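## Task

Shelf spots are labelled by a lot number printed on the shelf edge directly beneath them, and several spots may carry the same number. Bring one foam block from lot 426 and one from lot 450 onto the desk so that nothing of either block overhangs the desk edge. All remaining foam blocks must stay on the shelf where they started. If no spot in the storeroom has a given lot, leave that lot out. The robot must not fall or be left leaning, or the task fails.

## Robot and tools

Robot: a simulated Hello Robot Stretch 3 with a single arm. It has a two-wheeled base (0.33 m long, 0.34 m wide, rounded back) that spins about a point midway between the drive wheels, 0.05 m behind the front edge. A lift rides up a mast, and a telescoping arm reaches out to the robot's right side, so the gripper is carried forward or back only by driving the base. The base cannot slide sideways. With the arm pulled in and the wrist folded, spinning in place sweeps a circle of radius 0.28 m; an unfolded, level wrist reaches past it. Loose objects may occasionally get nudged by something outside the robot.

Frames: the base frame has its origin on the floor between the drive wheels, x forward, y left, z up, all in metres. hand_pose is reported in it, located where the closed fingertips meet; with all wrist joints at zero its x axis is up, y points back along the arm toward the mast, z toward the rear. The odometry frame is the base frame as it was when the scene began; base_odometry counts wheel rotation only (slip counts as motion), heading in rad, left positive, within -3.142 to 3.142.

Tool move: one action per call. Either give "base" and/or "joints" (with optional "speeds", "pace", "contact_limits"), or give "servos": "reboot" by itself. Motions in one action start together. "base" holds exactly one key: {"translate_m": d}, a relative drive in metres (-3 to 3, positive forward), or {"rotate_rad": d}, a relative turn in radians (-6.4 to 6.4, positive left); both are offsets from where the last reported state placed the base. "joints" is one object of absolute targets keyed by name: lift_m 0 to 1.1; arm_m 0 to 0.52; wrist_yaw_rad -1.345 to 4.42 (0 along the arm, positive toward the front); wrist_pitch_rad -1.57 to 0.451 (0 level, negative tips fingers down); wrist_roll_rad -2.911 to 2.918; gripper_m -0.089 to 0.179 (larger is wider; actual fingertip gap is 0.007 m less near closed, 0.025 m less fully open); head_pan_rad -3.953 to 1.73 (0 forward, positive left, -1.57 along the arm); head_tilt_rad -1.53 to 0.419 (negative down). "pace" is "default" or "max"; "speeds" caps individual motions up to their max (translate 0.30 m/s, rotate 1.90 rad/s, lift 0.15 m/s, arm 0.40 m/s). The base is limited to 0.10 m/s and 0.63 rad/s unless lift_m < 0.30, arm_m < 0.03 and wrist_yaw_rad > 2.54. "cameras" picks images (head_camera, nav_camera, wrist_camera, all; [] for none). "blocking" false returns in about 0.5 s while motion continues; a later move overrides only the targets it names. Unknown keys make a call invalid; out-of-range values get it refused, and a refusal or an uncommanded stop cancels the rest of that reply's move, wait and finished_scene calls. Each action is capped near 14 s (time_out).

contact_limits: arm_m takes a motor_effort percentage (1 to 100) that halts it; lift_m takes {"down": v, "up": v} as push beyond free motion (below about 12 may trip while moving freely); translate_m and rotate_rad get a contact stop only if you give one, tripping on either wheel's effort. Put each limit in the same action as its command.

Other tools: wait {seconds 0 to 10} returns state and images without commanding anything, ending early once motion settles. stop brakes all running motions (they report "stopped" and hold, possibly still pressing). zoom_image {camera, region [x0,y0,x1,y1]} in pixels of that camera's latest image, at most 504 by 504. finished_scene {scene} ends the scene for good; the goal must hold without the robot.

Result lines: "move" says done or the worst status. base_status and joint_status: moving, done, off_target (stopped short, may still push), contact_stop (that joint goes slack until re-commanded), time_out, torque_fault, stopped. on_its_own describes uncommanded behaviour; "held at" is a target, not a reading. motor_effort is percent, positive toward larger values, peak in brackets; wrist pitch tops out near 45, roll near 72. lidar_m: 12 sectors of 30 degrees, first straight ahead then counter-clockwise (4th left, 7th rear, 10th right), sensing only at 0.17 m height, so table legs not tops; "-" means nothing or closer than 0.15 m. wrist_depth_mm and head_depth_mm are 7x7 median depth grids; "-" is out of range or unreadable. base_tilt gives lean in degrees. When turned_by_wheels and turned_by_imu disagree by over 0.15 rad, believe the IMU.

Cameras: head_camera and nav_camera ride the head; head_camera images arrive rotated (turn a quarter clockwise to view upright), nav_camera the other way. wrist_camera is on the gripper. Calibration K and T_world_to_cam are given per camera, relative to the base frame.

Gripping: command gripper_m below the object's width to hold; to let go, open at least 0.05 wider or fully. The reading does not prove a grasp; resend to regrip if it slips.

Cautions: before folding the wrist (yaw to 3.0) or unfolding, put lift_m in 0.32 to 0.95, pitch -0.4, roll near 0; folded, the lift may go to 0.25. With yaw below -0.4 keep pitch at -0.5 or lower. Wrist and head never contact-stop and can overheat into torque_fault (fix with servos reboot). Pushing into something rigid with the gripper above about 0.45 m, or driving while holding or hooking something fixed, can tip the robot; if it leans, back the gripper off. Avoid dropping objects, releasing moving items, slamming, and hard shoves, and keep other items on their shelves.

Each tool is called after ">>>" by a JSON object that holds its "name" and its "arguments".

## Session

>>> {"name": "move", "arguments": {"joints": {"head_pan_rad":-1.57,"head_tilt_rad":-0.3}}}

>>> {"name": "move", "arguments": {"joints": {"head_pan_rad":-3.1}, "cameras": ["nav_camera","head_camera"]}}

>>> {"name": "move", "arguments": {"joints": {"head_pan_rad":0}, "cameras": ["nav_camera","head_camera"]}}

>>> {"name": "move", "arguments": {"joints": {"head_pan_rad":1.5}, "cameras": ["nav_camera","head_camera"]}}

Scene clock: 1.23 s.
move: done
base_odometry: x=+0.000 y=+0.000 heading=+0.000
turned_by_wheels: +0.000
turned_by_imu: +0.000
base_tilt: forward=-0.3 right=-1.2
lidar_m: 0.84 0.77 0.78 0.96 1.17 1.17 1.57 1.48 1.13 1.38 3.09 1.31
head_depth_mm: 1488 1540 1574 1622 1352 929 1243 / 1623 1677 1753 1801 1333 963 1554 / 1779 1867 1924 1955 1323 1524 1543 / 2017 2083 2184 2152 1313 1852 1534 / 2267 2363 2478 2426 1505 1982 1534 / 2584 2795 2877 2908 2529 1991 1523 / 2817 2963 3044 3150 2817 1951 1529
base_status: not commanded
joint_positions: lift_m=+0.306 arm_m=+0.001 wrist_yaw_rad=+2.853 wrist_pitch_rad=-0.337 wrist_roll_rad=+0.000 gripper_m=+0.037 head_pan_rad=-1.607 head_tilt_rad=-0.302
joint_status: all done
measured_speeds: all 0
motor_effort: left_wheel=-0.3(0.5) right_wheel=+0.6(1.0) lift_m=+26.4(27.3) arm_m=-8.9(9.1) wrist_yaw_rad=-0.5(2.2) wrist_pitch_rad=+2.0(2.2) wrist_roll_rad=+0.1(0.3) gripper_m=+0.3(1.0) head_pan_rad=+3.4(6.1) head_tilt_rad=-2.2(6.5)
hand_pose: x=+0.0453 y=+0.0786 z=+0.3376 quat_wxyz=(+0.218, +0.707, +0.017, +0.673) (m; base frame)
wrist_depth_mm: 133 - - - - - - / 136 - - - - - - / 145 - - - - - - / 156 186 877 853 816 - - / 170 180 724 673 669 681 647 / 571 193 126 562 129 572 572 / 506 205 313 495 479 495 492
pictures: head_camera (sideways), nav_camera (sideways), wrist_camera
camera_calibration:
head_camera: T_world_to_cam=[[-0.0373964, 0.248017, -0.968033, 1.27561], [0.995359, -0.0767067, -0.0581048, 0.0692271], [-0.0886657, -0.965714, -0.243998, 0.27372], [0, 0, 0, 1]] pos_world=[0.00306674, -0.0467279, 1.30564]
nav_camera: T_world_to_cam=[[0.00722111, -0.272328, 0.962177, -1.20935], [-0.99967, 0.0217518, 0.013659, 0.0384517], [-0.0246488, -0.961959, -0.272081, 0.307452], [0, 0, 0, 1]] pos_world=[0.0547502, -0.0344209, 1.24674]
wrist_camera: T_world_to_cam=[[0.968732, -0.247103, -0.0223289, -0.0102512], [-0.145362, -0.492322, -0.858189, 0.367545], [0.201068, 0.834601, -0.512847, 0.26461], [0, 0, 0, 1]] pos_world=[0.0101531, -0.0424262, 0.450899]

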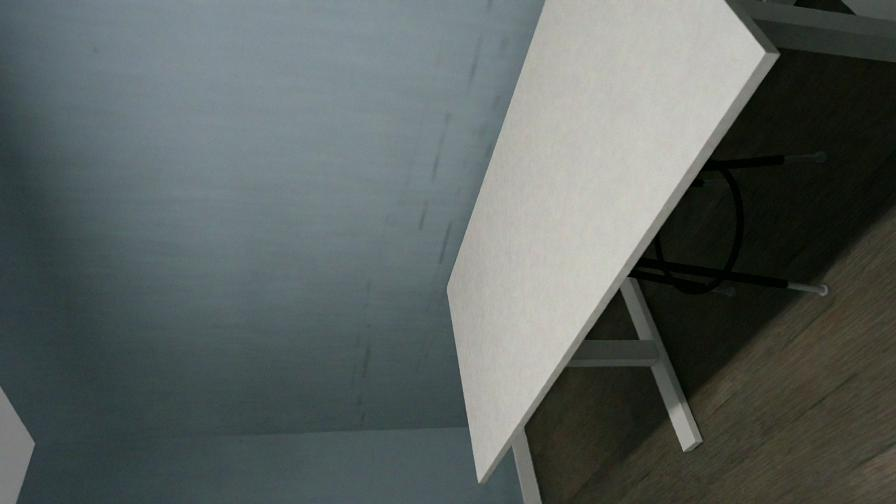

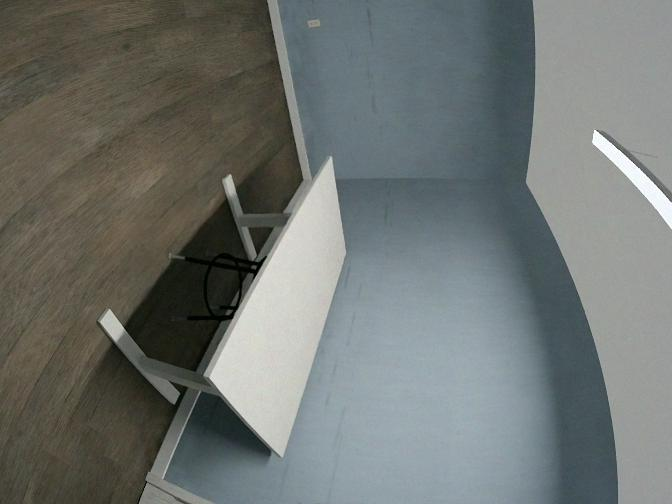

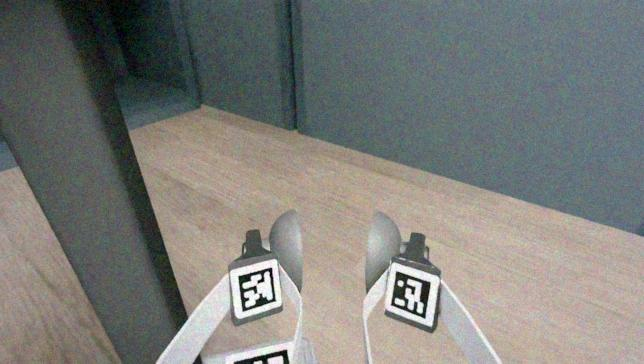

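Scene clock: 3.50 s.
move: done
base_odometry: x=+0.000 y=+0.000 heading=+0.000
turned_by_wheels: +0.000
turned_by_imu: +0.000
base_tilt: forward=-0.4 right=-1.2
lidar_m: 0.85 0.77 0.78 0.96 1.17 1.17 1.57 1.48 1.13 1.38 3.08 1.31
head_depth_mm: 1471 1571 1694 1740 1775 1773 1485 / 1382 1435 1557 1633 1696 1841 1549 / 1791 1876 1977 2089 2162 1780 1536 / 1652 1727 1816 1934 2063 2005 1535 / 1520 1608 1672 1756 1856 1887 1535 / 1406 1469 1536 1606 1688 1754 1533 / 1312 1380 1434 1496 1565 1638 1509
base_status: not commanded
joint_positions: lift_m=+0.306 arm_m=+0.001 wrist_yaw_rad=+2.853 wrist_pitch_rad=-0.337 wrist_roll_rad=+0.000 gripper_m=+0.037 head_pan_rad=-3.108 head_tilt_rad=-0.302
joint_status: all done
measured_speeds: translate_m=+0.000 rotate_rad=+0.000 lift_m=+0.000 arm_m=+0.000 wrist_yaw_rad=+0.000 wrist_pitch_rad=+0.000 wrist_roll_rad=+0.000 head_pan_rad=+0.024 head_tilt_rad=+0.000
motor_effort: left_wheel=-0.2(0.5) right_wheel=+0.6(1.2) lift_m=+26.3(27.1) arm_m=-12.4(12.9) wrist_yaw_rad=-0.1(2.2) wrist_pitch_rad=+2.1(2.2) wrist_roll_rad=+0.1(0.3) gripper_m=+0.5(0.9) head_pan_rad=+3.4(6.0) head_tilt_rad=+0.6(2.6)
hand_pose: x=+0.0453 y=+0.0786 z=+0.3376 quat_wxyz=(+0.218, +0.707, +0.017, +0.673) (m; base frame)
wrist_depth_mm: 134 - - - - - - / 136 - - - - - - / 145 - - - - - - / 156 186 882 879 818 - - / 170 180 716 668 671 684 663 / 573 193 126 564 129 574 564 / 501 205 315 501 484 490 493
pictures: head_camera (sideways), nav_camera (sideways)
camera_calibration:
head_camera: T_world_to_cam=[[0.244821, 0.0545043, -0.968035, 1.2739], [-0.00749304, -0.998283, -0.0581023, 0.0753489], [-0.969539, 0.0214782, -0.243992, 0.279015], [0, 0, 0, 1]] pos_world=[-0.0407976, -0.000206502, 1.30564]
nav_camera: T_world_to_cam=[[-0.271155, -0.0260959, 0.962182, -1.20764], [-0.047637, 0.998771, 0.0136636, 0.0326681], [-0.961356, -0.0421305, -0.272065, 0.313228], [0, 0, 0, 1]] pos_world=[-0.0247773, -0.0509459, 1.24674]

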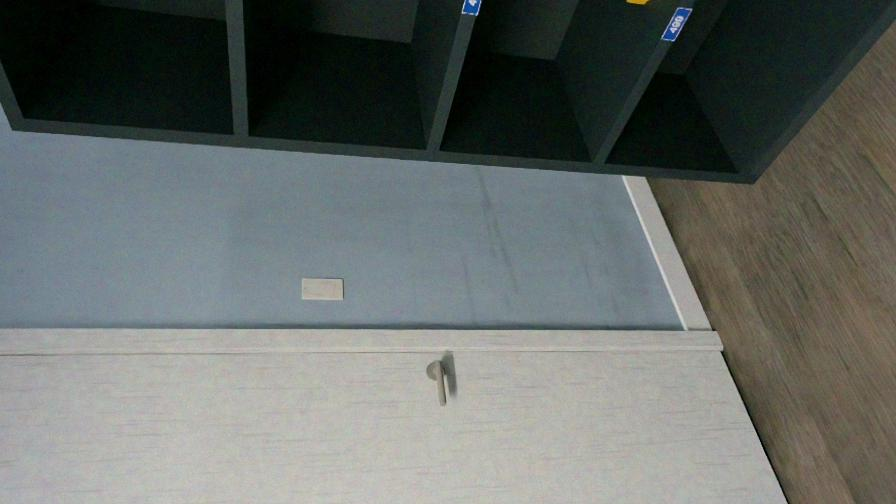

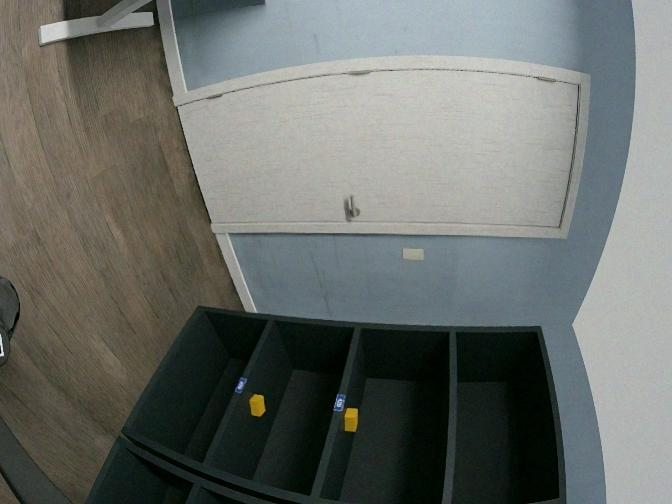

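Scene clock: 6.40 s.
move: done
base_odometry: x=+0.000 y=+0.000 heading=+0.000
turned_by_wheels: +0.000
turned_by_imu: +0.000
base_tilt: forward=-0.3 right=-1.2
lidar_m: 0.84 0.77 0.78 0.96 1.17 1.16 1.57 1.48 1.13 1.38 3.10 1.31
head_depth_mm: 1108 1193 1285 1379 1509 1653 1568 / 994 1061 1134 1210 1310 1428 1472 / 910 961 1022 1087 1157 1247 1345 / 832 878 924 978 1038 1106 1185 / 771 805 848 891 943 997 1060 / 716 747 778 818 861 910 959 / 668 696 727 759 799 845 892
base_status: not commanded
joint_positions: lift_m=+0.306 arm_m=+0.001 wrist_yaw_rad=+2.853 wrist_pitch_rad=-0.337 wrist_roll_rad=+0.000 gripper_m=+0.037 head_pan_rad=+0.008 head_tilt_rad=-0.302
joint_status: all done
measured_speeds: translate_m=+0.000 rotate_rad=+0.000 lift_m=+0.000 arm_m=+0.000 wrist_yaw_rad=+0.000 wrist_pitch_rad=+0.000 wrist_roll_rad=+0.000 head_pan_rad=-0.024 head_tilt_rad=+0.000
motor_effort: left_wheel=-0.1(0.8) right_wheel=+1.0(1.5) lift_m=+26.5(27.4) arm_m=-12.2(13.0) wrist_yaw_rad=-2.2(2.2) wrist_pitch_rad=+2.0(2.1) wrist_roll_rad=+0.1(0.3) gripper_m=+0.6(1.2) head_pan_rad=-3.2(7.1) head_tilt_rad=+3.8(4.7)
hand_pose: x=+0.0453 y=+0.0786 z=+0.3376 quat_wxyz=(+0.218, +0.707, +0.017, +0.673) (m; base frame)
wrist_depth_mm: 133 - - - - - - / 136 - - - - - - / 144 - - - - - - / 155 186 866 885 816 - - / 169 181 728 671 669 672 665 / 572 194 126 559 129 573 569 / 504 205 314 498 483 493 495
pictures: head_camera (sideways), nav_camera (sideways)
camera_calibration:
head_camera: T_world_to_cam=[[-0.246096, -0.0483624, -0.968038, 1.27691], [0.032427, 0.997784, -0.0580921, 0.0750699], [0.968703, -0.0456868, -0.243983, 0.26716], [0, 0, 0, 1]] pos_world=[0.0530097, -0.000943518, 1.30564]
nav_camera: T_world_to_cam=[[0.271726, 0.0193057, 0.962181, -1.21097], [0.022651, -0.99965, 0.0136607, 0.0322852], [0.962108, 0.0180824, -0.272069, 0.301419], [0, 0, 0, 1]] pos_world=[0.0383241, 0.0502021, 1.24674]

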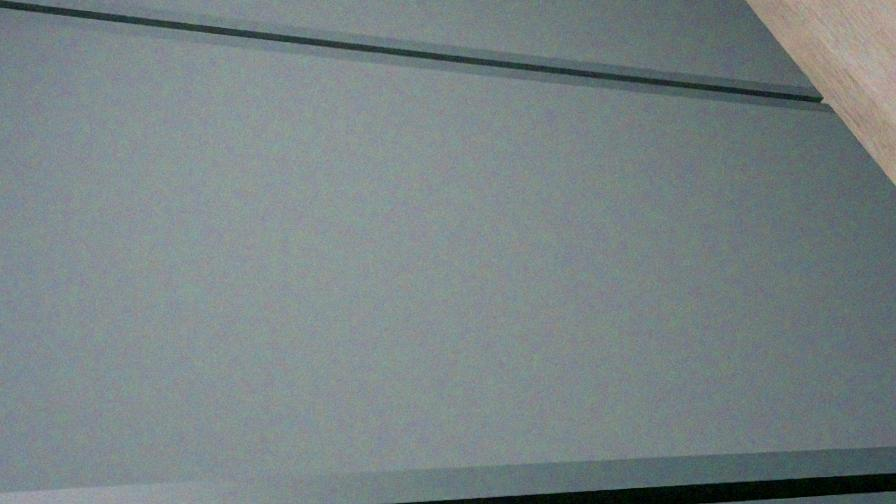

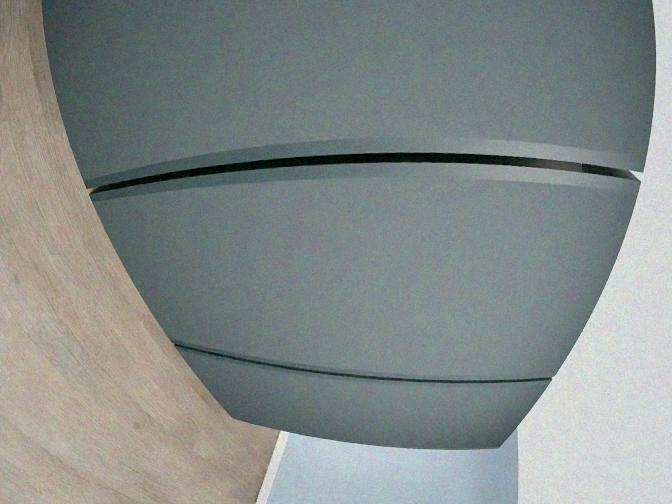

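Scene clock: 7.63 s.
move: done
base_odometry: x=+0.000 y=+0.000 heading=+0.000
turned_by_wheels: +0.000
turned_by_imu: +0.000
base_tilt: forward=-0.3 right=-1.3
lidar_m: 0.85 0.77 0.78 0.96 1.17 1.16 1.57 1.48 1.13 1.37 3.09 1.31
head_depth_mm: 742 763 785 808 836 868 893 / 811 840 866 892 926 964 1000 / 898 934 970 1005 1042 1087 1127 / 1001 1041 1084 1130 1181 1242 1311 / 1138 1184 1250 1301 1372 1453 1459 / 1187 1227 1326 1380 1461 1576 1489 / 1380 1427 1537 1569 1642 1702 1424
base_status: not commanded
joint_positions: lift_m=+0.306 arm_m=+0.001 wrist_yaw_rad=+2.853 wrist_pitch_rad=-0.337 wrist_roll_rad=+0.000 gripper_m=+0.037 head_pan_rad=+1.535 head_tilt_rad=-0.301
joint_status: all done
measured_speeds: all 0
motor_effort: left_wheel=-0.1(0.6) right_wheel=+0.9(1.3) lift_m=+26.7(27.0) arm_m=-12.3(13.0) wrist_yaw_rad=-0.7(1.6) wrist_pitch_rad=+2.1(2.1) wrist_roll_rad=+0.2(0.3) gripper_m=+0.5(0.9) head_pan_rad=-3.3(5.9) head_tilt_rad=+5.9(6.5)
hand_pose: x=+0.0453 y=+0.0786 z=+0.3376 quat_wxyz=(+0.218, +0.707, +0.017, +0.673) (m; base frame)
wrist_depth_mm: 134 - - - - - - / 137 - - - - - - / 145 - - - - - - / 156 186 860 864 824 - - / 170 181 728 672 664 684 660 / 573 193 126 558 129 580 573 / 507 205 313 495 478 496 494
pictures: head_camera (sideways), nav_camera (sideways)
camera_calibration:
head_camera: T_world_to_cam=[[0.0374697, -0.247085, -0.968269, 1.27551], [-0.995401, 0.0762576, -0.0579791, 0.0812322], [0.0881636, 0.965989, -0.243091, 0.271467], [0, 0, 0, 1]] pos_world=[0.00913204, 0.0467312, 1.30574]
nav_camera: T_world_to_cam=[[-0.00739338, 0.271418, 0.962433, -1.20957], [0.999681, -0.0212364, 0.0136684, 0.0263295], [0.0241484, 0.962227, -0.271175, 0.305992], [0, 0, 0, 1]] pos_world=[-0.0426531, 0.0344241, 1.24674]

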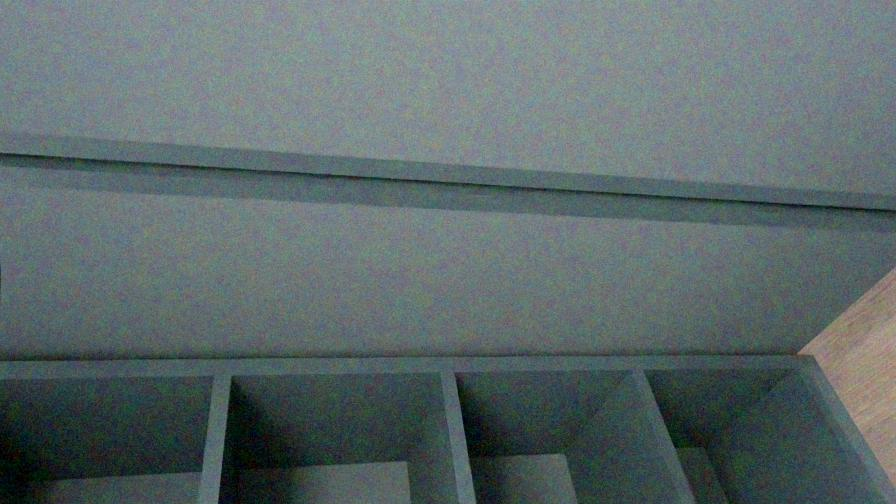

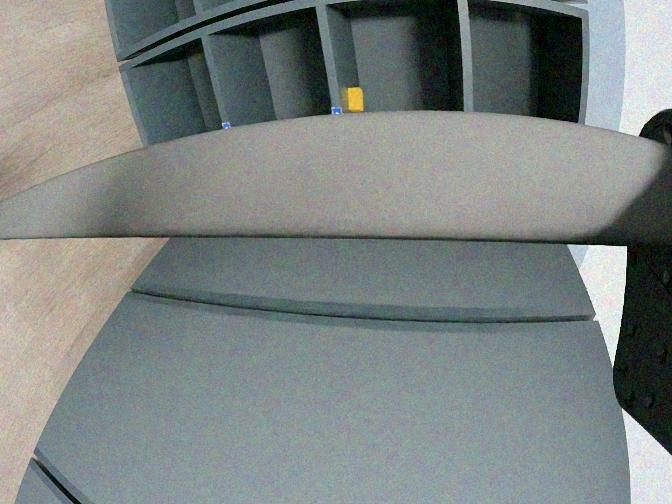

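>>> {"name": "move", "arguments": {"joints": {"head_pan_rad":-3.9,"head_tilt_rad":-0.35}, "cameras": ["nav_camera","head_camera"]}}

>>> {"name": "zoom_image", "arguments": {"camera": "head_camera", "region": [350, 0, 850, 250]}}

>>> {"name": "zoom_image", "arguments": {"camera": "head_camera", "region": [350, 250, 850, 500]}}

>>> {"name": "move", "arguments": {"joints": {"head_pan_rad":-3.4,"head_tilt_rad":-0.35}, "cameras": ["head_camera"]}}

>>> {"name": "zoom_image", "arguments": {"camera": "head_camera", "region": [350, 0, 850, 250]}}

Scene clock: 21.57 s.
move: done
base_odometry: x=+0.000 y=+0.000 heading=+0.000
turned_by_wheels: +0.000
turned_by_imu: +0.000
base_tilt: forward=-0.3 right=-1.2
lidar_m: 0.84 0.77 0.78 0.96 1.18 1.16 1.57 1.48 1.13 1.38 3.09 1.31
head_depth_mm: - - - - - - - / 1351 1400 - - - - - / 1361 1403 1525 1545 1574 1718 1437 / 1023 1069 1200 1294 1409 1579 1424 / 1392 1448 1536 1302 1387 1575 1441 / 1411 1472 1582 1680 1535 1743 1462 / 1435 1492 1608 1705 1458 1730 1449
base_status: not commanded
joint_positions: lift_m=+0.306 arm_m=+0.001 wrist_yaw_rad=+2.853 wrist_pitch_rad=-0.337 wrist_roll_rad=+0.000 gripper_m=+0.037 head_pan_rad=-3.908 head_tilt_rad=-0.350
joint_status: all done
measured_speeds: translate_m=+0.000 rotate_rad=+0.000 lift_m=+0.000 arm_m=+0.000 wrist_yaw_rad=+0.000 wrist_pitch_rad=+0.000 wrist_roll_rad=+0.000 head_pan_rad=+0.024 head_tilt_rad=+0.000
motor_effort: left_wheel=-0.2(0.6) right_wheel=+0.9(1.4) lift_m=+26.1(27.0) arm_m=-12.2(13.0) wrist_yaw_rad=-0.7(1.9) wrist_pitch_rad=+2.1(2.1) wrist_roll_rad=-0.3(0.4) gripper_m=+0.5(1.1) head_pan_rad=+3.2(4.7) head_tilt_rad=-3.9(9.3)
hand_pose: x=+0.0453 y=+0.0786 z=+0.3376 quat_wxyz=(+0.218, +0.707, +0.017, +0.673) (m; base frame)
wrist_depth_mm: 133 - - - - - - / 136 - - - - - - / 145 - - - - - - / 156 185 879 862 822 - - / 169 180 721 673 661 685 655 / 573 193 126 566 129 573 576 / 502 204 313 496 483 491 494
pictures: head_camera (sideways), nav_camera (sideways)
camera_calibration:
head_camera: T_world_to_cam=[[0.243079, -0.169846, -0.955021, 1.25694], [-0.719164, -0.692251, -0.0599332, 0.0820498], [-0.650934, 0.701385, -0.290419, 0.337519], [0, 0, 0, 1]] pos_world=[-0.0268266, 0.0335555, 1.30335]
nav_camera: T_world_to_cam=[[-0.240796, 0.208215, 0.947979, -1.18929], [0.682656, 0.730626, 0.0129261, 0.0291945], [-0.689927, 0.650256, -0.318071, 0.371385], [0, 0, 0, 1]] pos_world=[-0.0500767, -0.0151986, 1.24517]

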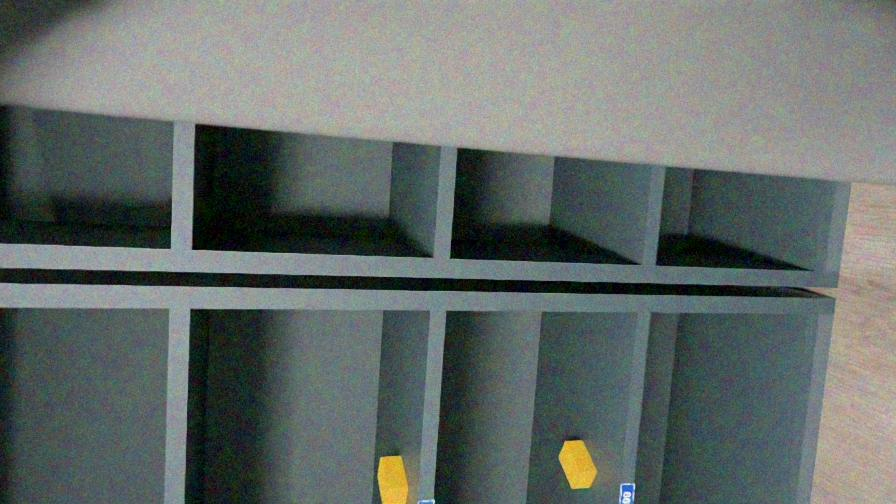

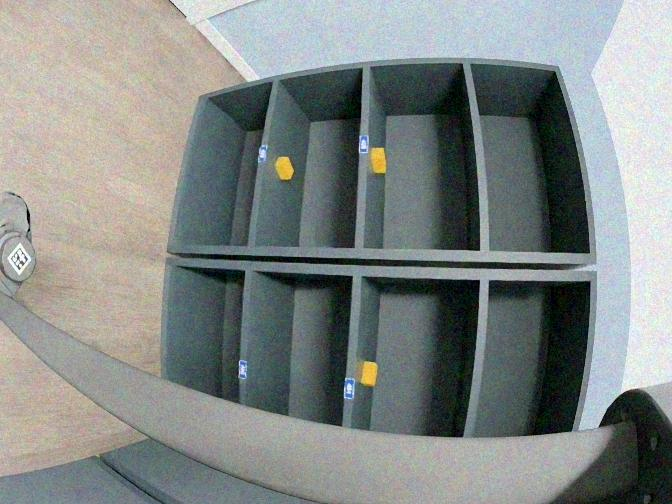

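Scaled by 1.008 from the camera's 896x504 image, which has a finer 1280x720 frame.

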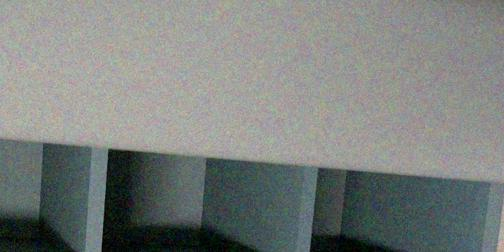

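Scaled by 1.008 from the camera's 896x504 image, which has a finer 1280x720 frame.

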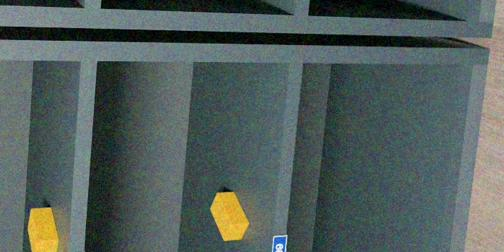

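Scene clock: 22.43 s.
move: done
base_odometry: x=+0.000 y=+0.000 heading=+0.000
turned_by_wheels: +0.000
turned_by_imu: +0.000
base_tilt: forward=-0.3 right=-1.3
lidar_m: 0.84 0.77 0.78 0.96 1.17 1.16 1.58 1.48 1.13 1.38 3.09 1.31
head_depth_mm: 1400 1443 1528 1542 1594 1600 1365 / 1498 1547 1642 1666 1585 1722 1436 / 1586 1649 1763 1821 1662 1781 1472 / 1498 1570 1726 1805 1792 1768 1476 / 1398 1487 1584 1680 1781 1783 1460 / 1696 1795 1879 1992 2103 1867 1467 / 1543 1616 1685 1764 1858 1810 1447
base_status: not commanded
joint_positions: lift_m=+0.306 arm_m=+0.001 wrist_yaw_rad=+2.853 wrist_pitch_rad=-0.337 wrist_roll_rad=+0.000 gripper_m=+0.037 head_pan_rad=-3.388 head_tilt_rad=-0.350
joint_status: all done
measured_speeds: all 0
motor_effort: left_wheel=-0.2(0.5) right_wheel=+0.6(1.0) lift_m=+26.3(27.0) arm_m=-11.9(12.7) wrist_yaw_rad=-0.4(1.2) wrist_pitch_rad=+2.0(2.1) wrist_roll_rad=+0.0(0.3) gripper_m=+0.0(0.8) head_pan_rad=+1.2(4.8) head_tilt_rad=-3.6(4.8)
hand_pose: x=+0.0453 y=+0.0786 z=+0.3376 quat_wxyz=(+0.218, +0.707, +0.017, +0.673) (m; base frame)
wrist_depth_mm: 134 - - - - - - / 136 - - - - - - / 144 - - - - - - / 156 186 873 867 815 - - / 169 180 729 669 667 679 652 / 571 193 126 560 128 573 573 / 506 205 314 499 481 489 491
pictures: head_camera (sideways)
camera_calibration:
head_camera: T_world_to_cam=[[0.295431, -0.0264806, -0.954997, 1.25661], [-0.279636, -0.958233, -0.0599358, 0.079348], [-0.913523, 0.284759, -0.290496, 0.339198], [0, 0, 0, 1]] pos_world=[-0.0391861, 0.0127199, 1.30335]

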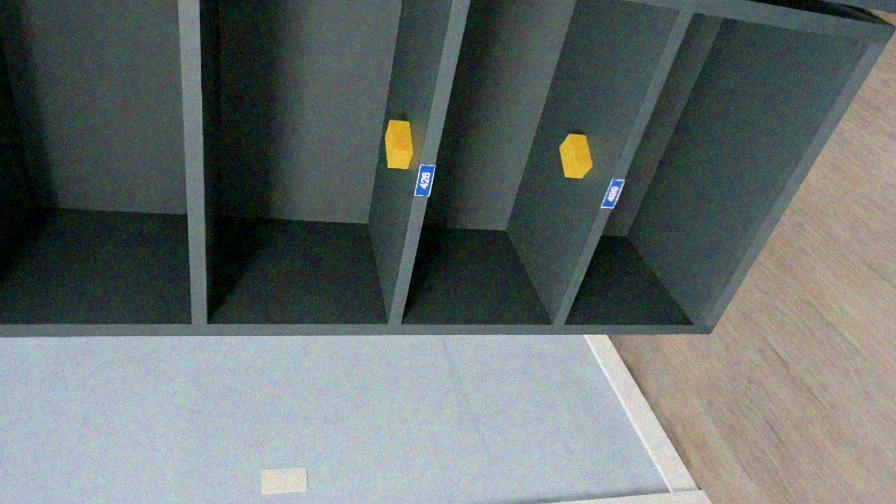

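Scaled by 1.008 from the camera's 896x504 image, which has a finer 1280x720 frame.

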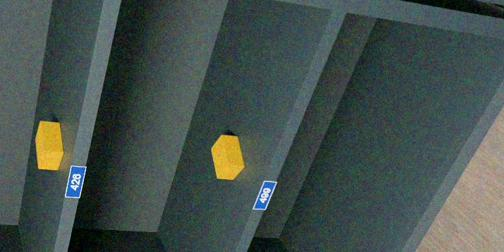

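>>> {"name": "move", "arguments": {"base": {"rotate_rad":2.22}, "joints": {"head_pan_rad":-0.3,"head_tilt_rad":-0.35,"lift_m":0.4}, "cameras": ["head_camera","nav_camera"]}}

>>> {"name": "zoom_image", "arguments": {"camera": "head_camera", "region": [350, 0, 850, 250]}}

>>> {"name": "zoom_image", "arguments": {"camera": "head_camera", "region": [350, 250, 850, 500]}}

>>> {"name": "zoom_image", "arguments": {"camera": "nav_camera", "region": [200, 250, 400, 450]}}

Scene clock: 72.10 s.
move: done
base_odometry: x=+0.000 y=+0.000 heading=+2.220
turned_by_wheels: +2.220
turned_by_imu: +2.184
base_tilt: forward=-0.4 right=-1.3
lidar_m: 1.16 1.57 1.57 1.48 1.37 2.01 3.08 1.14 0.82 0.77 0.79 1.05
head_depth_mm: 1065 1081 1105 1128 1147 1178 1205 / 1174 1206 1261 1317 1365 1415 1398 / 1373 1379 1469 1454 1494 1609 1474 / 1451 1511 1640 1718 1555 1763 1471 / 1399 1467 1555 1641 1557 1688 1434 / 1353 1413 1503 1445 1545 1678 1401 / 1314 1364 1441 1418 1524 1606 1369
base_status: done
joint_positions: lift_m=+0.400 arm_m=+0.001 wrist_yaw_rad=+2.853 wrist_pitch_rad=-0.338 wrist_roll_rad=+0.000 gripper_m=+0.037 head_pan_rad=-0.299 head_tilt_rad=-0.350
joint_status: all done
measured_speeds: all 0
motor_effort: left_wheel=-8.1(12.8) right_wheel=+9.2(12.9) lift_m=+26.6(32.8) arm_m=-11.8(13.0) wrist_yaw_rad=-0.6(2.0) wrist_pitch_rad=+2.1(2.3) wrist_roll_rad=+0.0(0.4) gripper_m=+0.3(1.1) head_pan_rad=-3.1(5.8) head_tilt_rad=-3.0(6.3)
hand_pose: x=+0.0453 y=+0.0785 z=+0.4310 quat_wxyz=(+0.218, +0.707, +0.018, +0.673) (m; base frame)
wrist_depth_mm: 133 - - - - - - / 136 - - - - - - / 145 - - - - - - / 156 186 - - - - - / 169 181 885 810 797 826 825 / 695 193 126 683 129 694 692 / 607 206 584 594 580 592 595
pictures: head_camera (sideways), nav_camera (sideways)
camera_calibration:
head_camera: T_world_to_cam=[[-0.293614, 0.0422472, -0.95499, 1.26017], [0.330441, 0.941922, -0.0599258, 0.0756321], [0.896995, -0.333163, -0.290521, 0.32824], [0, 0, 0, 1]] pos_world=[0.0505823, -0.0151206, 1.30335]
nav_camera: T_world_to_cam=[[0.308954, -0.0775583, 0.947909, -1.19255], [-0.280618, -0.959732, 0.0129369, 0.0350868], [0.908736, -0.269997, -0.318278, 0.361932], [0, 0, 0, 1]] pos_world=[0.0493878, 0.0389028, 1.24517]

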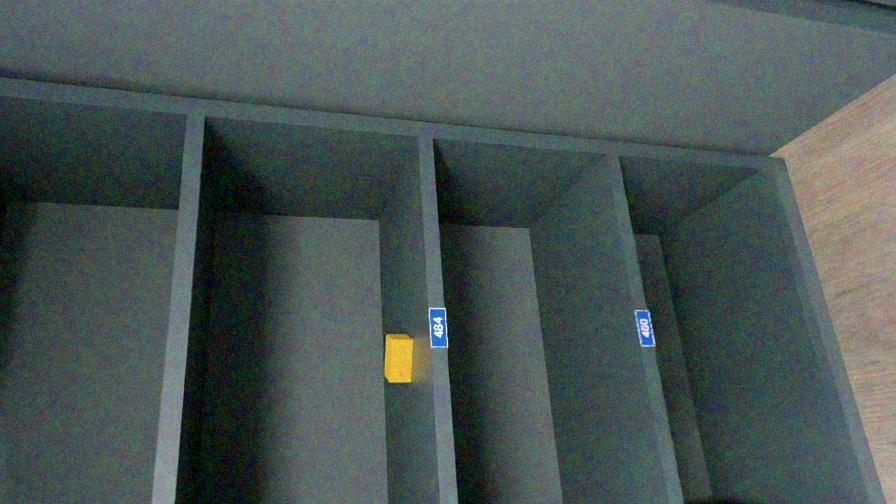

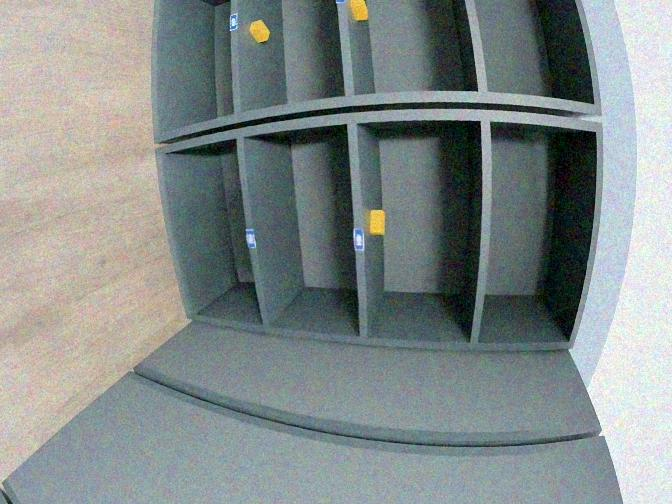

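Scaled by 1.008 from the camera's 896x504 image, which has a finer 1280x720 frame.

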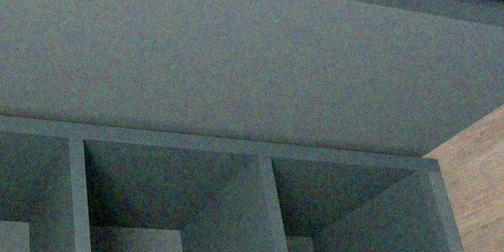

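Scaled by 1.008 from the camera's 896x504 image, which has a finer 1280x720 frame.

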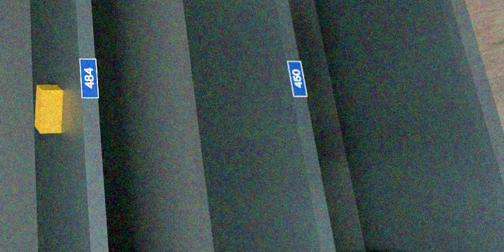

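Scaled by 2.520 from the camera's 672x504 image, which has a finer 792x594 frame.

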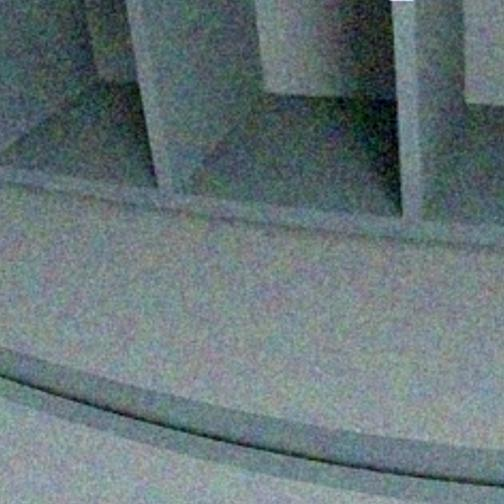

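>>> {"name": "move", "arguments": {"base": {"translate_m":0.5}, "cameras": []}}

>>> {"name": "move", "arguments": {"base": {"rotate_rad":1.57}, "joints": {"wrist_pitch_rad":-0.4,"head_pan_rad":-1.57,"head_tilt_rad":-0.4}, "cameras": []}}

>>> {"name": "move", "arguments": {"base": {"translate_m":0.62}, "joints": {"lift_m":0.93}, "cameras": ["head_camera","nav_camera"]}}

Scene clock: 85.43 s.
move: done
base_odometry: x=-0.302 y=+0.398 heading=+2.219
turned_by_wheels: +0.000
turned_by_imu: +0.001
base_tilt: forward=-0.3 right=-1.2
lidar_m: 0.69 0.68 1.27 1.51 1.43 1.43 3.57 1.11 0.79 0.75 0.77 0.95
head_depth_mm: 934 901 973 959 1005 1026 1073 / 1056 984 1151 1096 1175 1131 1220 / 1026 1019 1165 1090 1340 1121 972 / 990 1043 1115 1072 1260 1117 931 / 944 1002 1069 1058 767 1113 893 / 903 968 1030 1042 762 1103 865 / 867 932 990 1013 706 1096 859
base_status: done
joint_positions: lift_m=+0.400 arm_m=+0.001 wrist_yaw_rad=+2.853 wrist_pitch_rad=-0.338 wrist_roll_rad=+0.000 gripper_m=+0.037 head_pan_rad=-0.300 head_tilt_rad=-0.350
joint_status: not commanded
measured_speeds: all 0
motor_effort: left_wheel=+1.9(8.4) right_wheel=+8.4(14.9) lift_m=+25.2(25.7) arm_m=-11.4(12.7) wrist_yaw_rad=+0.1(1.8) wrist_pitch_rad=+2.1(2.4) wrist_roll_rad=+0.1(0.3) gripper_m=+0.2(1.1) head_pan_rad=-3.1(4.0) head_tilt_rad=-2.3(3.2)
hand_pose: x=+0.0453 y=+0.0785 z=+0.4310 quat_wxyz=(+0.218, +0.707, +0.018, +0.673) (m; base frame)
wrist_depth_mm: 133 - - - - - - / 137 - - - - - - / 145 - - - - - - / 155 186 - - - - - / 172 181 872 809 809 795 - / 687 193 126 683 129 689 661 / 615 205 585 603 579 597 591
pictures: none
No camera images: "cameras" was empty.

Scene clock: 89.03 s.
move: done
base_odometry: x=-0.302 y=+0.398 heading=-2.494
turned_by_wheels: +1.570
turned_by_imu: +1.544
base_tilt: forward=-0.3 right=-1.2
lidar_m: 1.51 1.45 1.42 3.57 1.14 0.79 0.75 0.77 0.96 0.75 0.68 1.27
head_depth_mm: 644 1008 1090 958 1259 1071 930 / 659 1004 1080 849 1254 1064 923 / 678 995 1062 927 1236 1058 920 / 689 989 1057 924 1229 1053 917 / 608 978 1047 910 1214 1041 910 / 624 931 943 825 847 969 880 / 533 569 607 657 699 756 827
base_status: done
joint_positions: lift_m=+0.400 arm_m=+0.001 wrist_yaw_rad=+2.853 wrist_pitch_rad=-0.412 wrist_roll_rad=+0.000 gripper_m=+0.037 head_pan_rad=-1.571 head_tilt_rad=-0.400
joint_status: all done
measured_speeds: all 0
motor_effort: left_wheel=-8.9(12.6) right_wheel=+8.8(12.4) lift_m=+26.3(26.9) arm_m=-11.8(12.9) wrist_yaw_rad=+0.3(1.6) wrist_pitch_rad=+1.8(2.3) wrist_roll_rad=+0.1(0.4) gripper_m=+0.9(1.0) head_pan_rad=+3.7(4.4) head_tilt_rad=-3.3(7.6)
hand_pose: x=+0.0428 y=+0.0703 z=+0.4140 quat_wxyz=(+0.243, +0.705, +0.044, +0.664) (m; base frame)
wrist_depth_mm: 133 - - - - - - / 138 - - - - - - / 150 - - - - - - / 163 182 933 930 924 890 916 / 729 191 799 734 739 753 749 / 661 207 126 632 128 634 638 / 578 552 540 559 548 561 557
pictures: none
No camera images: "cameras" was empty.

Scene clock: 96.37 s.
move: done
base_odometry: x=-0.797 y=+0.025 heading=-2.494
turned_by_wheels: +0.000
turned_by_imu: +0.000
base_tilt: forward=-0.3 right=-1.3
lidar_m: 0.90 0.92 1.09 2.29 2.06 1.44 1.37 1.40 0.72 1.08 0.78 0.94
head_depth_mm: 641 869 870 821 777 854 851 / 567 967 1033 947 1022 1029 898 / 579 961 1030 937 1202 1062 887 / 593 955 1021 923 1186 1051 858 / 605 945 1011 787 1170 1045 855 / 541 941 1007 891 1167 1041 851 / 554 934 995 883 1156 1036 846
base_status: done
joint_positions: lift_m=+0.930 arm_m=+0.001 wrist_yaw_rad=+2.853 wrist_pitch_rad=-0.413 wrist_roll_rad=+0.000 gripper_m=+0.037 head_pan_rad=-1.570 head_tilt_rad=-0.400
joint_status: all done
measured_speeds: all 0
motor_effort: left_wheel=+0.6(10.0) right_wheel=+10.3(14.1) lift_m=+28.6(34.1) arm_m=-10.3(12.9) wrist_yaw_rad=+0.1(2.1) wrist_pitch_rad=+2.0(2.1) wrist_roll_rad=-0.3(0.3) gripper_m=+0.7(1.0) head_pan_rad=+3.1(4.0) head_tilt_rad=-3.1(4.5)
hand_pose: x=+0.0428 y=+0.0701 z=+0.9437 quat_wxyz=(+0.243, +0.705, +0.044, +0.664) (m; base frame)
wrist_depth_mm: 133 - - - - - - / 138 - - - - - - / 150 - - - - - 845 / 163 182 - - - - - / - 191 - - - - - / - 208 126 - 129 - - / - - - - - - -
pictures: head_camera (sideways), nav_camera (sideways)
camera_calibration:
head_camera: T_world_to_cam=[[-0.0466003, 0.340404, -0.939124, 1.23787], [0.997511, -0.0339455, -0.0618017, 0.0739726], [-0.0529166, -0.939666, -0.337974, 0.395802], [0, 0, 0, 1]] pos_world=[0.00484123, -0.0469435, 1.30086]
nav_camera: T_world_to_cam=[[0.0173374, -0.365064, 0.930821, -1.16847], [-0.99979, -0.0164748, 0.0121607, 0.0404791], [0.0108957, -0.930837, -0.365273, 0.428564], [0, 0, 0, 1]] pos_world=[0.0560594, -0.0269775, 1.24369]

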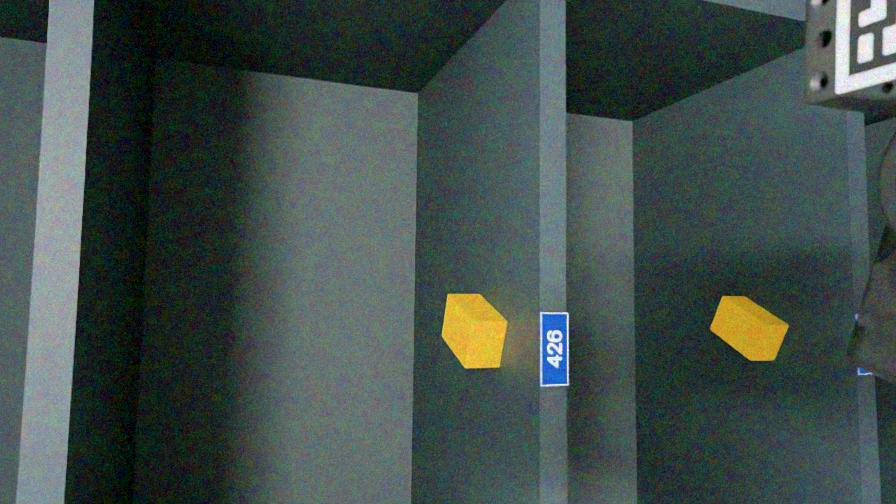

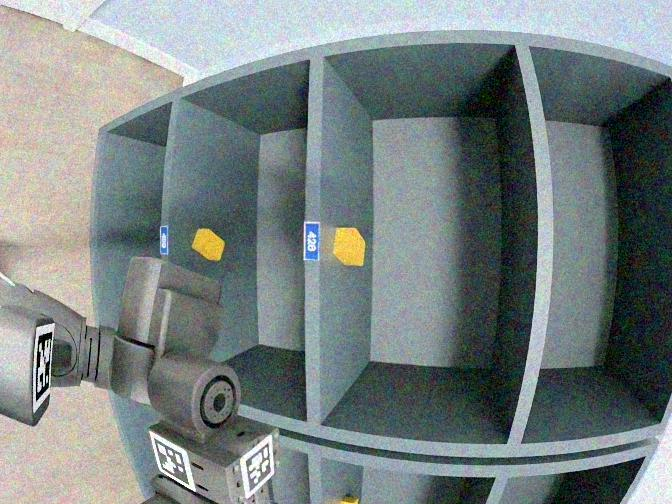

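>>> {"name": "move", "arguments": {"joints": {"wrist_yaw_rad":0,"gripper_m":0.16}, "cameras": []}}

>>> {"name": "move", "arguments": {"base": {"translate_m":0.07}, "joints": {"lift_m":1.09,"wrist_pitch_rad":-0.55,"head_tilt_rad":-0.5}, "cameras": ["wrist_camera","head_camera"]}}

Scene clock: 112.53 s.
move: done
base_odometry: x=-0.797 y=+0.025 heading=-2.494
turned_by_wheels: +0.000
turned_by_imu: +0.000
base_tilt: forward=-0.3 right=-1.2
lidar_m: 0.90 0.92 1.09 2.28 2.06 1.44 1.36 1.40 0.73 1.08 0.78 0.94
head_depth_mm: 641 872 866 821 775 855 853 / 568 972 1031 949 1024 1027 824 / 580 961 1028 935 1193 1058 - / 592 955 1019 921 1189 1091 - / 606 947 1013 787 1173 1044 815 / 542 940 1009 897 1164 1041 803 / 555 936 995 885 1149 1037 845
base_status: not commanded
joint_positions: lift_m=+0.930 arm_m=+0.001 wrist_yaw_rad=+0.003 wrist_pitch_rad=-0.413 wrist_roll_rad=+0.000 gripper_m=+0.160 head_pan_rad=-1.570 head_tilt_rad=-0.400
joint_status: all done
measured_speeds: all 0
motor_effort: left_wheel=+0.4(1.1) right_wheel=+11.0(11.1) lift_m=+26.2(27.6) arm_m=-8.4(9.6) wrist_yaw_rad=-2.4(6.0) wrist_pitch_rad=+2.1(2.1) wrist_roll_rad=-0.1(0.3) gripper_m=+0.9(82.7) head_pan_rad=+3.3(4.0) head_tilt_rad=-2.2(3.4)
hand_pose: x=-0.0208 y=-0.3705 z=+0.9437 quat_wxyz=(+0.693, +0.146, -0.691, -0.144) (m; base frame)
wrist_depth_mm: - - 355 - - - - / - - - - - - - / - - - - - - - / - - - - - - - / - 144 - - - 141 - / - 125 - - - 135 - / 112 - - - - - 110
pictures: none
No camera images: "cameras" was empty.

Scene clock: 114.83 s.
move: done
base_odometry: x=-0.852 y=-0.018 heading=-2.494
turned_by_wheels: +0.000
turned_by_imu: +0.000
base_tilt: forward=-0.4 right=-1.2
lidar_m: 0.83 0.85 1.07 1.44 2.16 1.52 1.43 1.46 0.76 1.07 0.74 0.87
head_depth_mm: 843 948 - - - - - / 873 941 - - - - - / 885 937 - - - - - / 878 948 1025 740 1222 913 1198 / 873 945 1015 737 1198 938 1190 / 867 939 998 741 1114 940 1187 / 862 931 986 730 1176 932 1179
base_status: done
joint_positions: lift_m=+1.090 arm_m=+0.001 wrist_yaw_rad=+0.003 wrist_pitch_rad=-0.560 wrist_roll_rad=+0.000 gripper_m=+0.160 head_pan_rad=-1.570 head_tilt_rad=-0.501
joint_status: all done
measured_speeds: all 0
motor_effort: left_wheel=+4.6(8.2) right_wheel=+3.2(11.7) lift_m=+29.0(32.6) arm_m=-7.9(9.0) wrist_yaw_rad=-2.6(4.2) wrist_pitch_rad=+1.4(4.3) wrist_roll_rad=-0.1(0.3) gripper_m=+0.7(1.1) head_pan_rad=+3.0(4.1) head_tilt_rad=-2.7(5.1)
hand_pose: x=-0.0210 y=-0.3498 z=+1.0721 quat_wxyz=(+0.680, +0.197, -0.679, -0.195) (m; base frame)
wrist_depth_mm: - - - - - - - / - - - - - - - / - - - - - - - / - - - - - - - / - 144 - 812 - 141 - / 116 125 - - - 135 - / 116 - - - - - 112
pictures: head_camera (sideways), wrist_camera
camera_calibration:
head_camera: T_world_to_cam=[[-0.0466553, 0.43345, -0.899969, 1.18682], [0.997503, -0.0276022, -0.0650055, 0.0781318], [-0.0530178, -0.900755, -0.43108, 0.516924], [0, 0, 0, 1]] pos_world=[0.00484078, -0.0466476, 1.29601]
wrist_camera: T_world_to_cam=[[-0.998911, -0.0354826, -0.0303022, 0.00577391], [-0.00259456, 0.690646, -0.723188, 1.04938], [0.0465887, -0.722322, -0.689986, 0.654198], [0, 0, 0, 1]] pos_world=[-0.021988, -0.252006, 1.21046]

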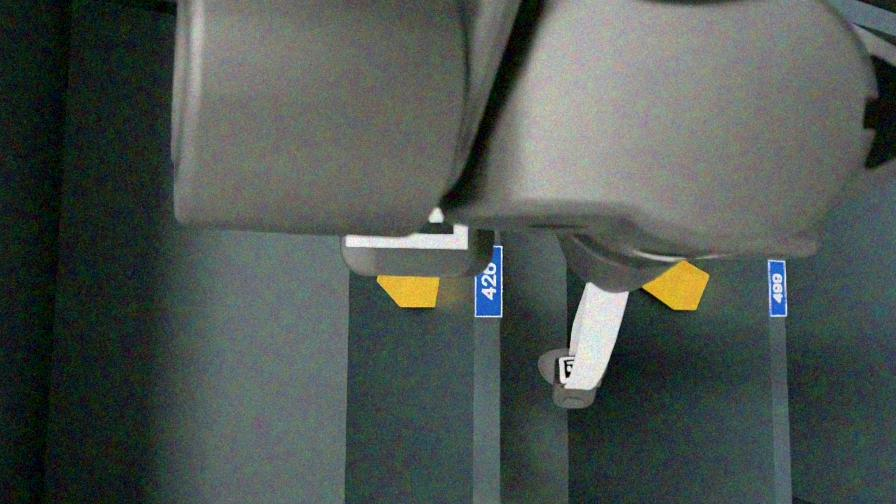

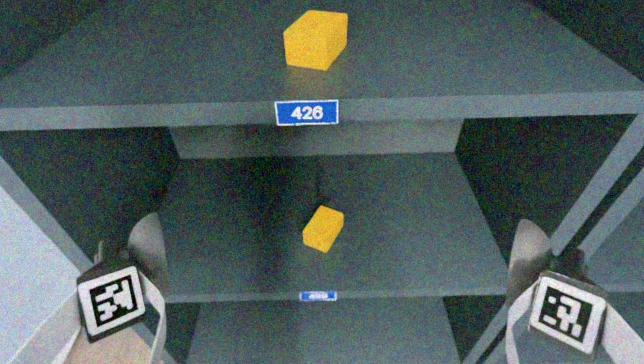

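>>> {"name": "move", "arguments": {"base": {"translate_m":0.11}, "joints": {"wrist_yaw_rad":-0.35}, "cameras": []}}

>>> {"name": "move", "arguments": {"joints": {"arm_m":0.3}, "cameras": ["wrist_camera"]}}

Scene clock: 132.87 s.
move: done
base_odometry: x=-0.940 y=-0.084 heading=-2.495
turned_by_wheels: +0.000
turned_by_imu: -0.001
base_tilt: forward=-0.4 right=-1.2
lidar_m: 0.72 0.74 1.00 1.04 2.34 1.63 1.54 1.58 0.82 1.06 0.68 0.76
head_depth_mm: 837 944 - - - - 1213 / 865 936 - - - - - / 881 929 - - - - - / 876 943 1019 714 1183 - 1166 / 869 939 1006 705 1189 944 1195 / 862 933 995 696 1180 938 1189 / 856 918 975 690 1071 924 1090
base_status: done
joint_positions: lift_m=+1.090 arm_m=+0.001 wrist_yaw_rad=-0.347 wrist_pitch_rad=-0.560 wrist_roll_rad=+0.000 gripper_m=+0.160 head_pan_rad=-1.570 head_tilt_rad=-0.501
joint_status: all done
measured_speeds: all 0
motor_effort: left_wheel=+3.6(10.4) right_wheel=+5.9(9.3) lift_m=+29.2(30.0) arm_m=-6.4(7.4) wrist_yaw_rad=-2.8(5.0) wrist_pitch_rad=+1.4(1.6) wrist_roll_rad=+0.1(0.3) gripper_m=+0.8(1.0) head_pan_rad=+3.0(3.7) head_tilt_rad=+3.0(3.0)
hand_pose: x=-0.0910 y=-0.3375 z=+1.0721 quat_wxyz=(+0.636, +0.076, -0.703, -0.310) (m; base frame)
wrist_depth_mm: - - - - - - - / - - - - - - - / - - 432 - - - - / - - - - - - - / - 144 - - 853 141 - / - 125 - - - 135 - / 111 124 - - - - 112
pictures: none
No camera images: "cameras" was empty.

Scene clock: 136.30 s.
move: done
base_odometry: x=-0.940 y=-0.084 heading=-2.495
turned_by_wheels: +0.000
turned_by_imu: +0.000
base_tilt: forward=-0.4 right=-1.2
lidar_m: 0.72 0.74 1.00 1.04 2.33 1.63 1.54 1.58 0.82 1.06 0.68 0.76
head_depth_mm: 830 294 1045 742 1204 965 1188 / 847 354 982 688 1224 959 1208 / 746 350 343 684 1209 956 1202 / 875 924 372 673 1201 943 1200 / 867 937 1011 708 1188 940 1189 / 863 933 998 698 1185 938 1184 / 858 920 976 693 1069 924 1008
base_status: not commanded
joint_positions: lift_m=+1.090 arm_m=+0.300 wrist_yaw_rad=-0.347 wrist_pitch_rad=-0.561 wrist_roll_rad=+0.000 gripper_m=+0.160 head_pan_rad=-1.570 head_tilt_rad=-0.500
joint_status: all done
measured_speeds: all 0
motor_effort: left_wheel=+3.9(4.0) right_wheel=+6.6(6.8) lift_m=+28.4(29.8) arm_m=+12.7(14.6) wrist_yaw_rad=-3.8(4.5) wrist_pitch_rad=+1.5(1.7) wrist_roll_rad=+0.0(0.4) gripper_m=+1.0(1.2) head_pan_rad=+2.8(3.7) head_tilt_rad=+3.4(5.1)
hand_pose: x=-0.0910 y=-0.6369 z=+1.0720 quat_wxyz=(+0.636, +0.076, -0.703, -0.310) (m; base frame)
wrist_depth_mm: - - - - - - - / - - - - - - - / - - - - - - - / - - - - - - - / - 145 - - - - - / - 125 - - - 135 - / 111 - - 214 - - 110
pictures: wrist_camera
camera_calibration:
wrist_camera: T_world_to_cam=[[-0.950489, 0.309276, -0.0303196, 0.149546], [0.234511, 0.649839, -0.72299, 1.24283], [-0.2039, -0.694304, -0.690193, 0.445348], [0, 0, 0, 1]] pos_world=[-0.0585094, -0.544684, 1.21046]

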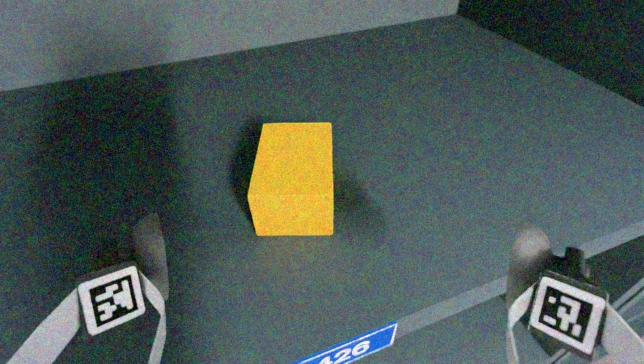

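>>> {"name": "move", "arguments": {"joints": {"arm_m":0.45}, "cameras": []}}

>>> {"name": "move", "arguments": {"joints": {"lift_m":1.04}, "contact_limits": {"lift_m":{"down":14}}, "cameras": ["wrist_camera"]}}

Scene clock: 144.77 s.
move: done
base_odometry: x=-0.940 y=-0.084 heading=-2.495
turned_by_wheels: +0.000
turned_by_imu: +0.000
base_tilt: forward=-0.4 right=-1.2
lidar_m: 0.72 0.74 1.00 1.04 2.33 1.63 1.54 1.58 0.82 1.06 0.68 0.76
head_depth_mm: 828 - 1045 742 1203 965 1182 / 854 397 1022 731 1229 961 1205 / 876 481 631 717 1216 951 1206 / 872 912 942 714 1199 947 1200 / 869 941 1007 707 1191 942 1194 / 865 933 999 700 1177 934 1191 / 856 918 980 690 1075 922 1010
base_status: not commanded
joint_positions: lift_m=+1.090 arm_m=+0.450 wrist_yaw_rad=-0.347 wrist_pitch_rad=-0.561 wrist_roll_rad=+0.000 gripper_m=+0.160 head_pan_rad=-1.570 head_tilt_rad=-0.500
joint_status: all done
measured_speeds: all 0
motor_effort: left_wheel=+3.7(4.1) right_wheel=+6.1(6.9) lift_m=+26.8(28.2) arm_m=+12.4(14.6) wrist_yaw_rad=-2.8(4.4) wrist_pitch_rad=+1.6(1.7) wrist_roll_rad=+0.0(0.3) gripper_m=+0.8(1.2) head_pan_rad=+3.0(3.6) head_tilt_rad=+4.1(4.8)
hand_pose: x=-0.0910 y=-0.7869 z=+1.0720 quat_wxyz=(+0.636, +0.076, -0.703, -0.310) (m; base frame)
wrist_depth_mm: 306 327 - - - - - / 328 - - - - - - / - - - - - - - / - - - - - - - / - 144 - - - - - / - 125 - 190 189 135 - / 112 - - 167 169 - 110
pictures: none
No camera images: "cameras" was empty.

Scene clock: 146.07 s.
move: done
base_odometry: x=-0.940 y=-0.084 heading=-2.495
turned_by_wheels: +0.000
turned_by_imu: +0.000
base_tilt: forward=-0.4 right=-1.1
lidar_m: 0.72 0.74 0.99 1.04 2.33 1.63 1.54 1.57 0.82 1.06 0.68 0.76
head_depth_mm: 832 954 - 737 1208 966 1183 / 857 936 978 730 1225 964 1213 / 875 920 509 712 1207 948 1200 / 877 930 531 677 1200 945 1200 / 867 940 1007 710 1193 944 1191 / 867 932 1001 699 1182 936 1181 / 855 919 975 692 1073 921 1011
base_status: not commanded
joint_positions: lift_m=+1.040 arm_m=+0.450 wrist_yaw_rad=-0.347 wrist_pitch_rad=-0.561 wrist_roll_rad=+0.000 gripper_m=+0.160 head_pan_rad=-1.570 head_tilt_rad=-0.500
joint_status: all done
measured_speeds: all 0
motor_effort: left_wheel=+3.5(4.0) right_wheel=+5.6(6.8) lift_m=+25.9(27.8) arm_m=+12.1(13.4) wrist_yaw_rad=-3.0(4.1) wrist_pitch_rad=+1.5(1.6) wrist_roll_rad=+0.0(0.4) gripper_m=+0.5(0.9) head_pan_rad=+2.8(3.3) head_tilt_rad=+3.8(4.6)
contact_limits: lift_m down 14 (down: maximum 72; up: maximum 65)
hand_pose: x=-0.0910 y=-0.7869 z=+1.0220 quat_wxyz=(+0.636, +0.076, -0.703, -0.311) (m; base frame)
wrist_depth_mm: 306 328 - - - - - / 327 - - - - - - / - - - - - - - / - - - - - - - / - 144 - 153 152 - - / - 125 - 135 134 135 - / 115 160 166 120 120 159 112
pictures: wrist_camera
camera_calibration:
wrist_camera: T_world_to_cam=[[-0.950489, 0.30928, -0.0302743, 0.194372], [0.234511, 0.649943, -0.722896, 1.30412], [-0.203901, -0.694204, -0.690293, 0.306878], [0, 0, 0, 1]] pos_world=[-0.0585094, -0.694684, 1.16046]

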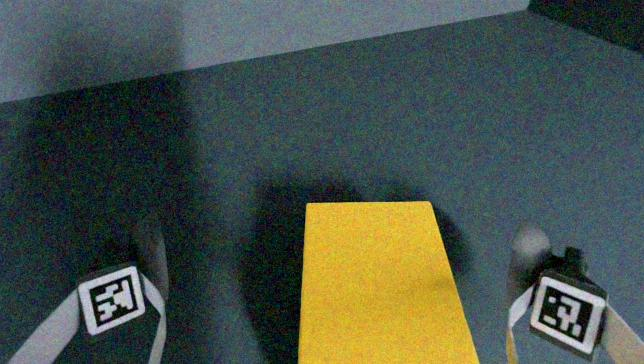

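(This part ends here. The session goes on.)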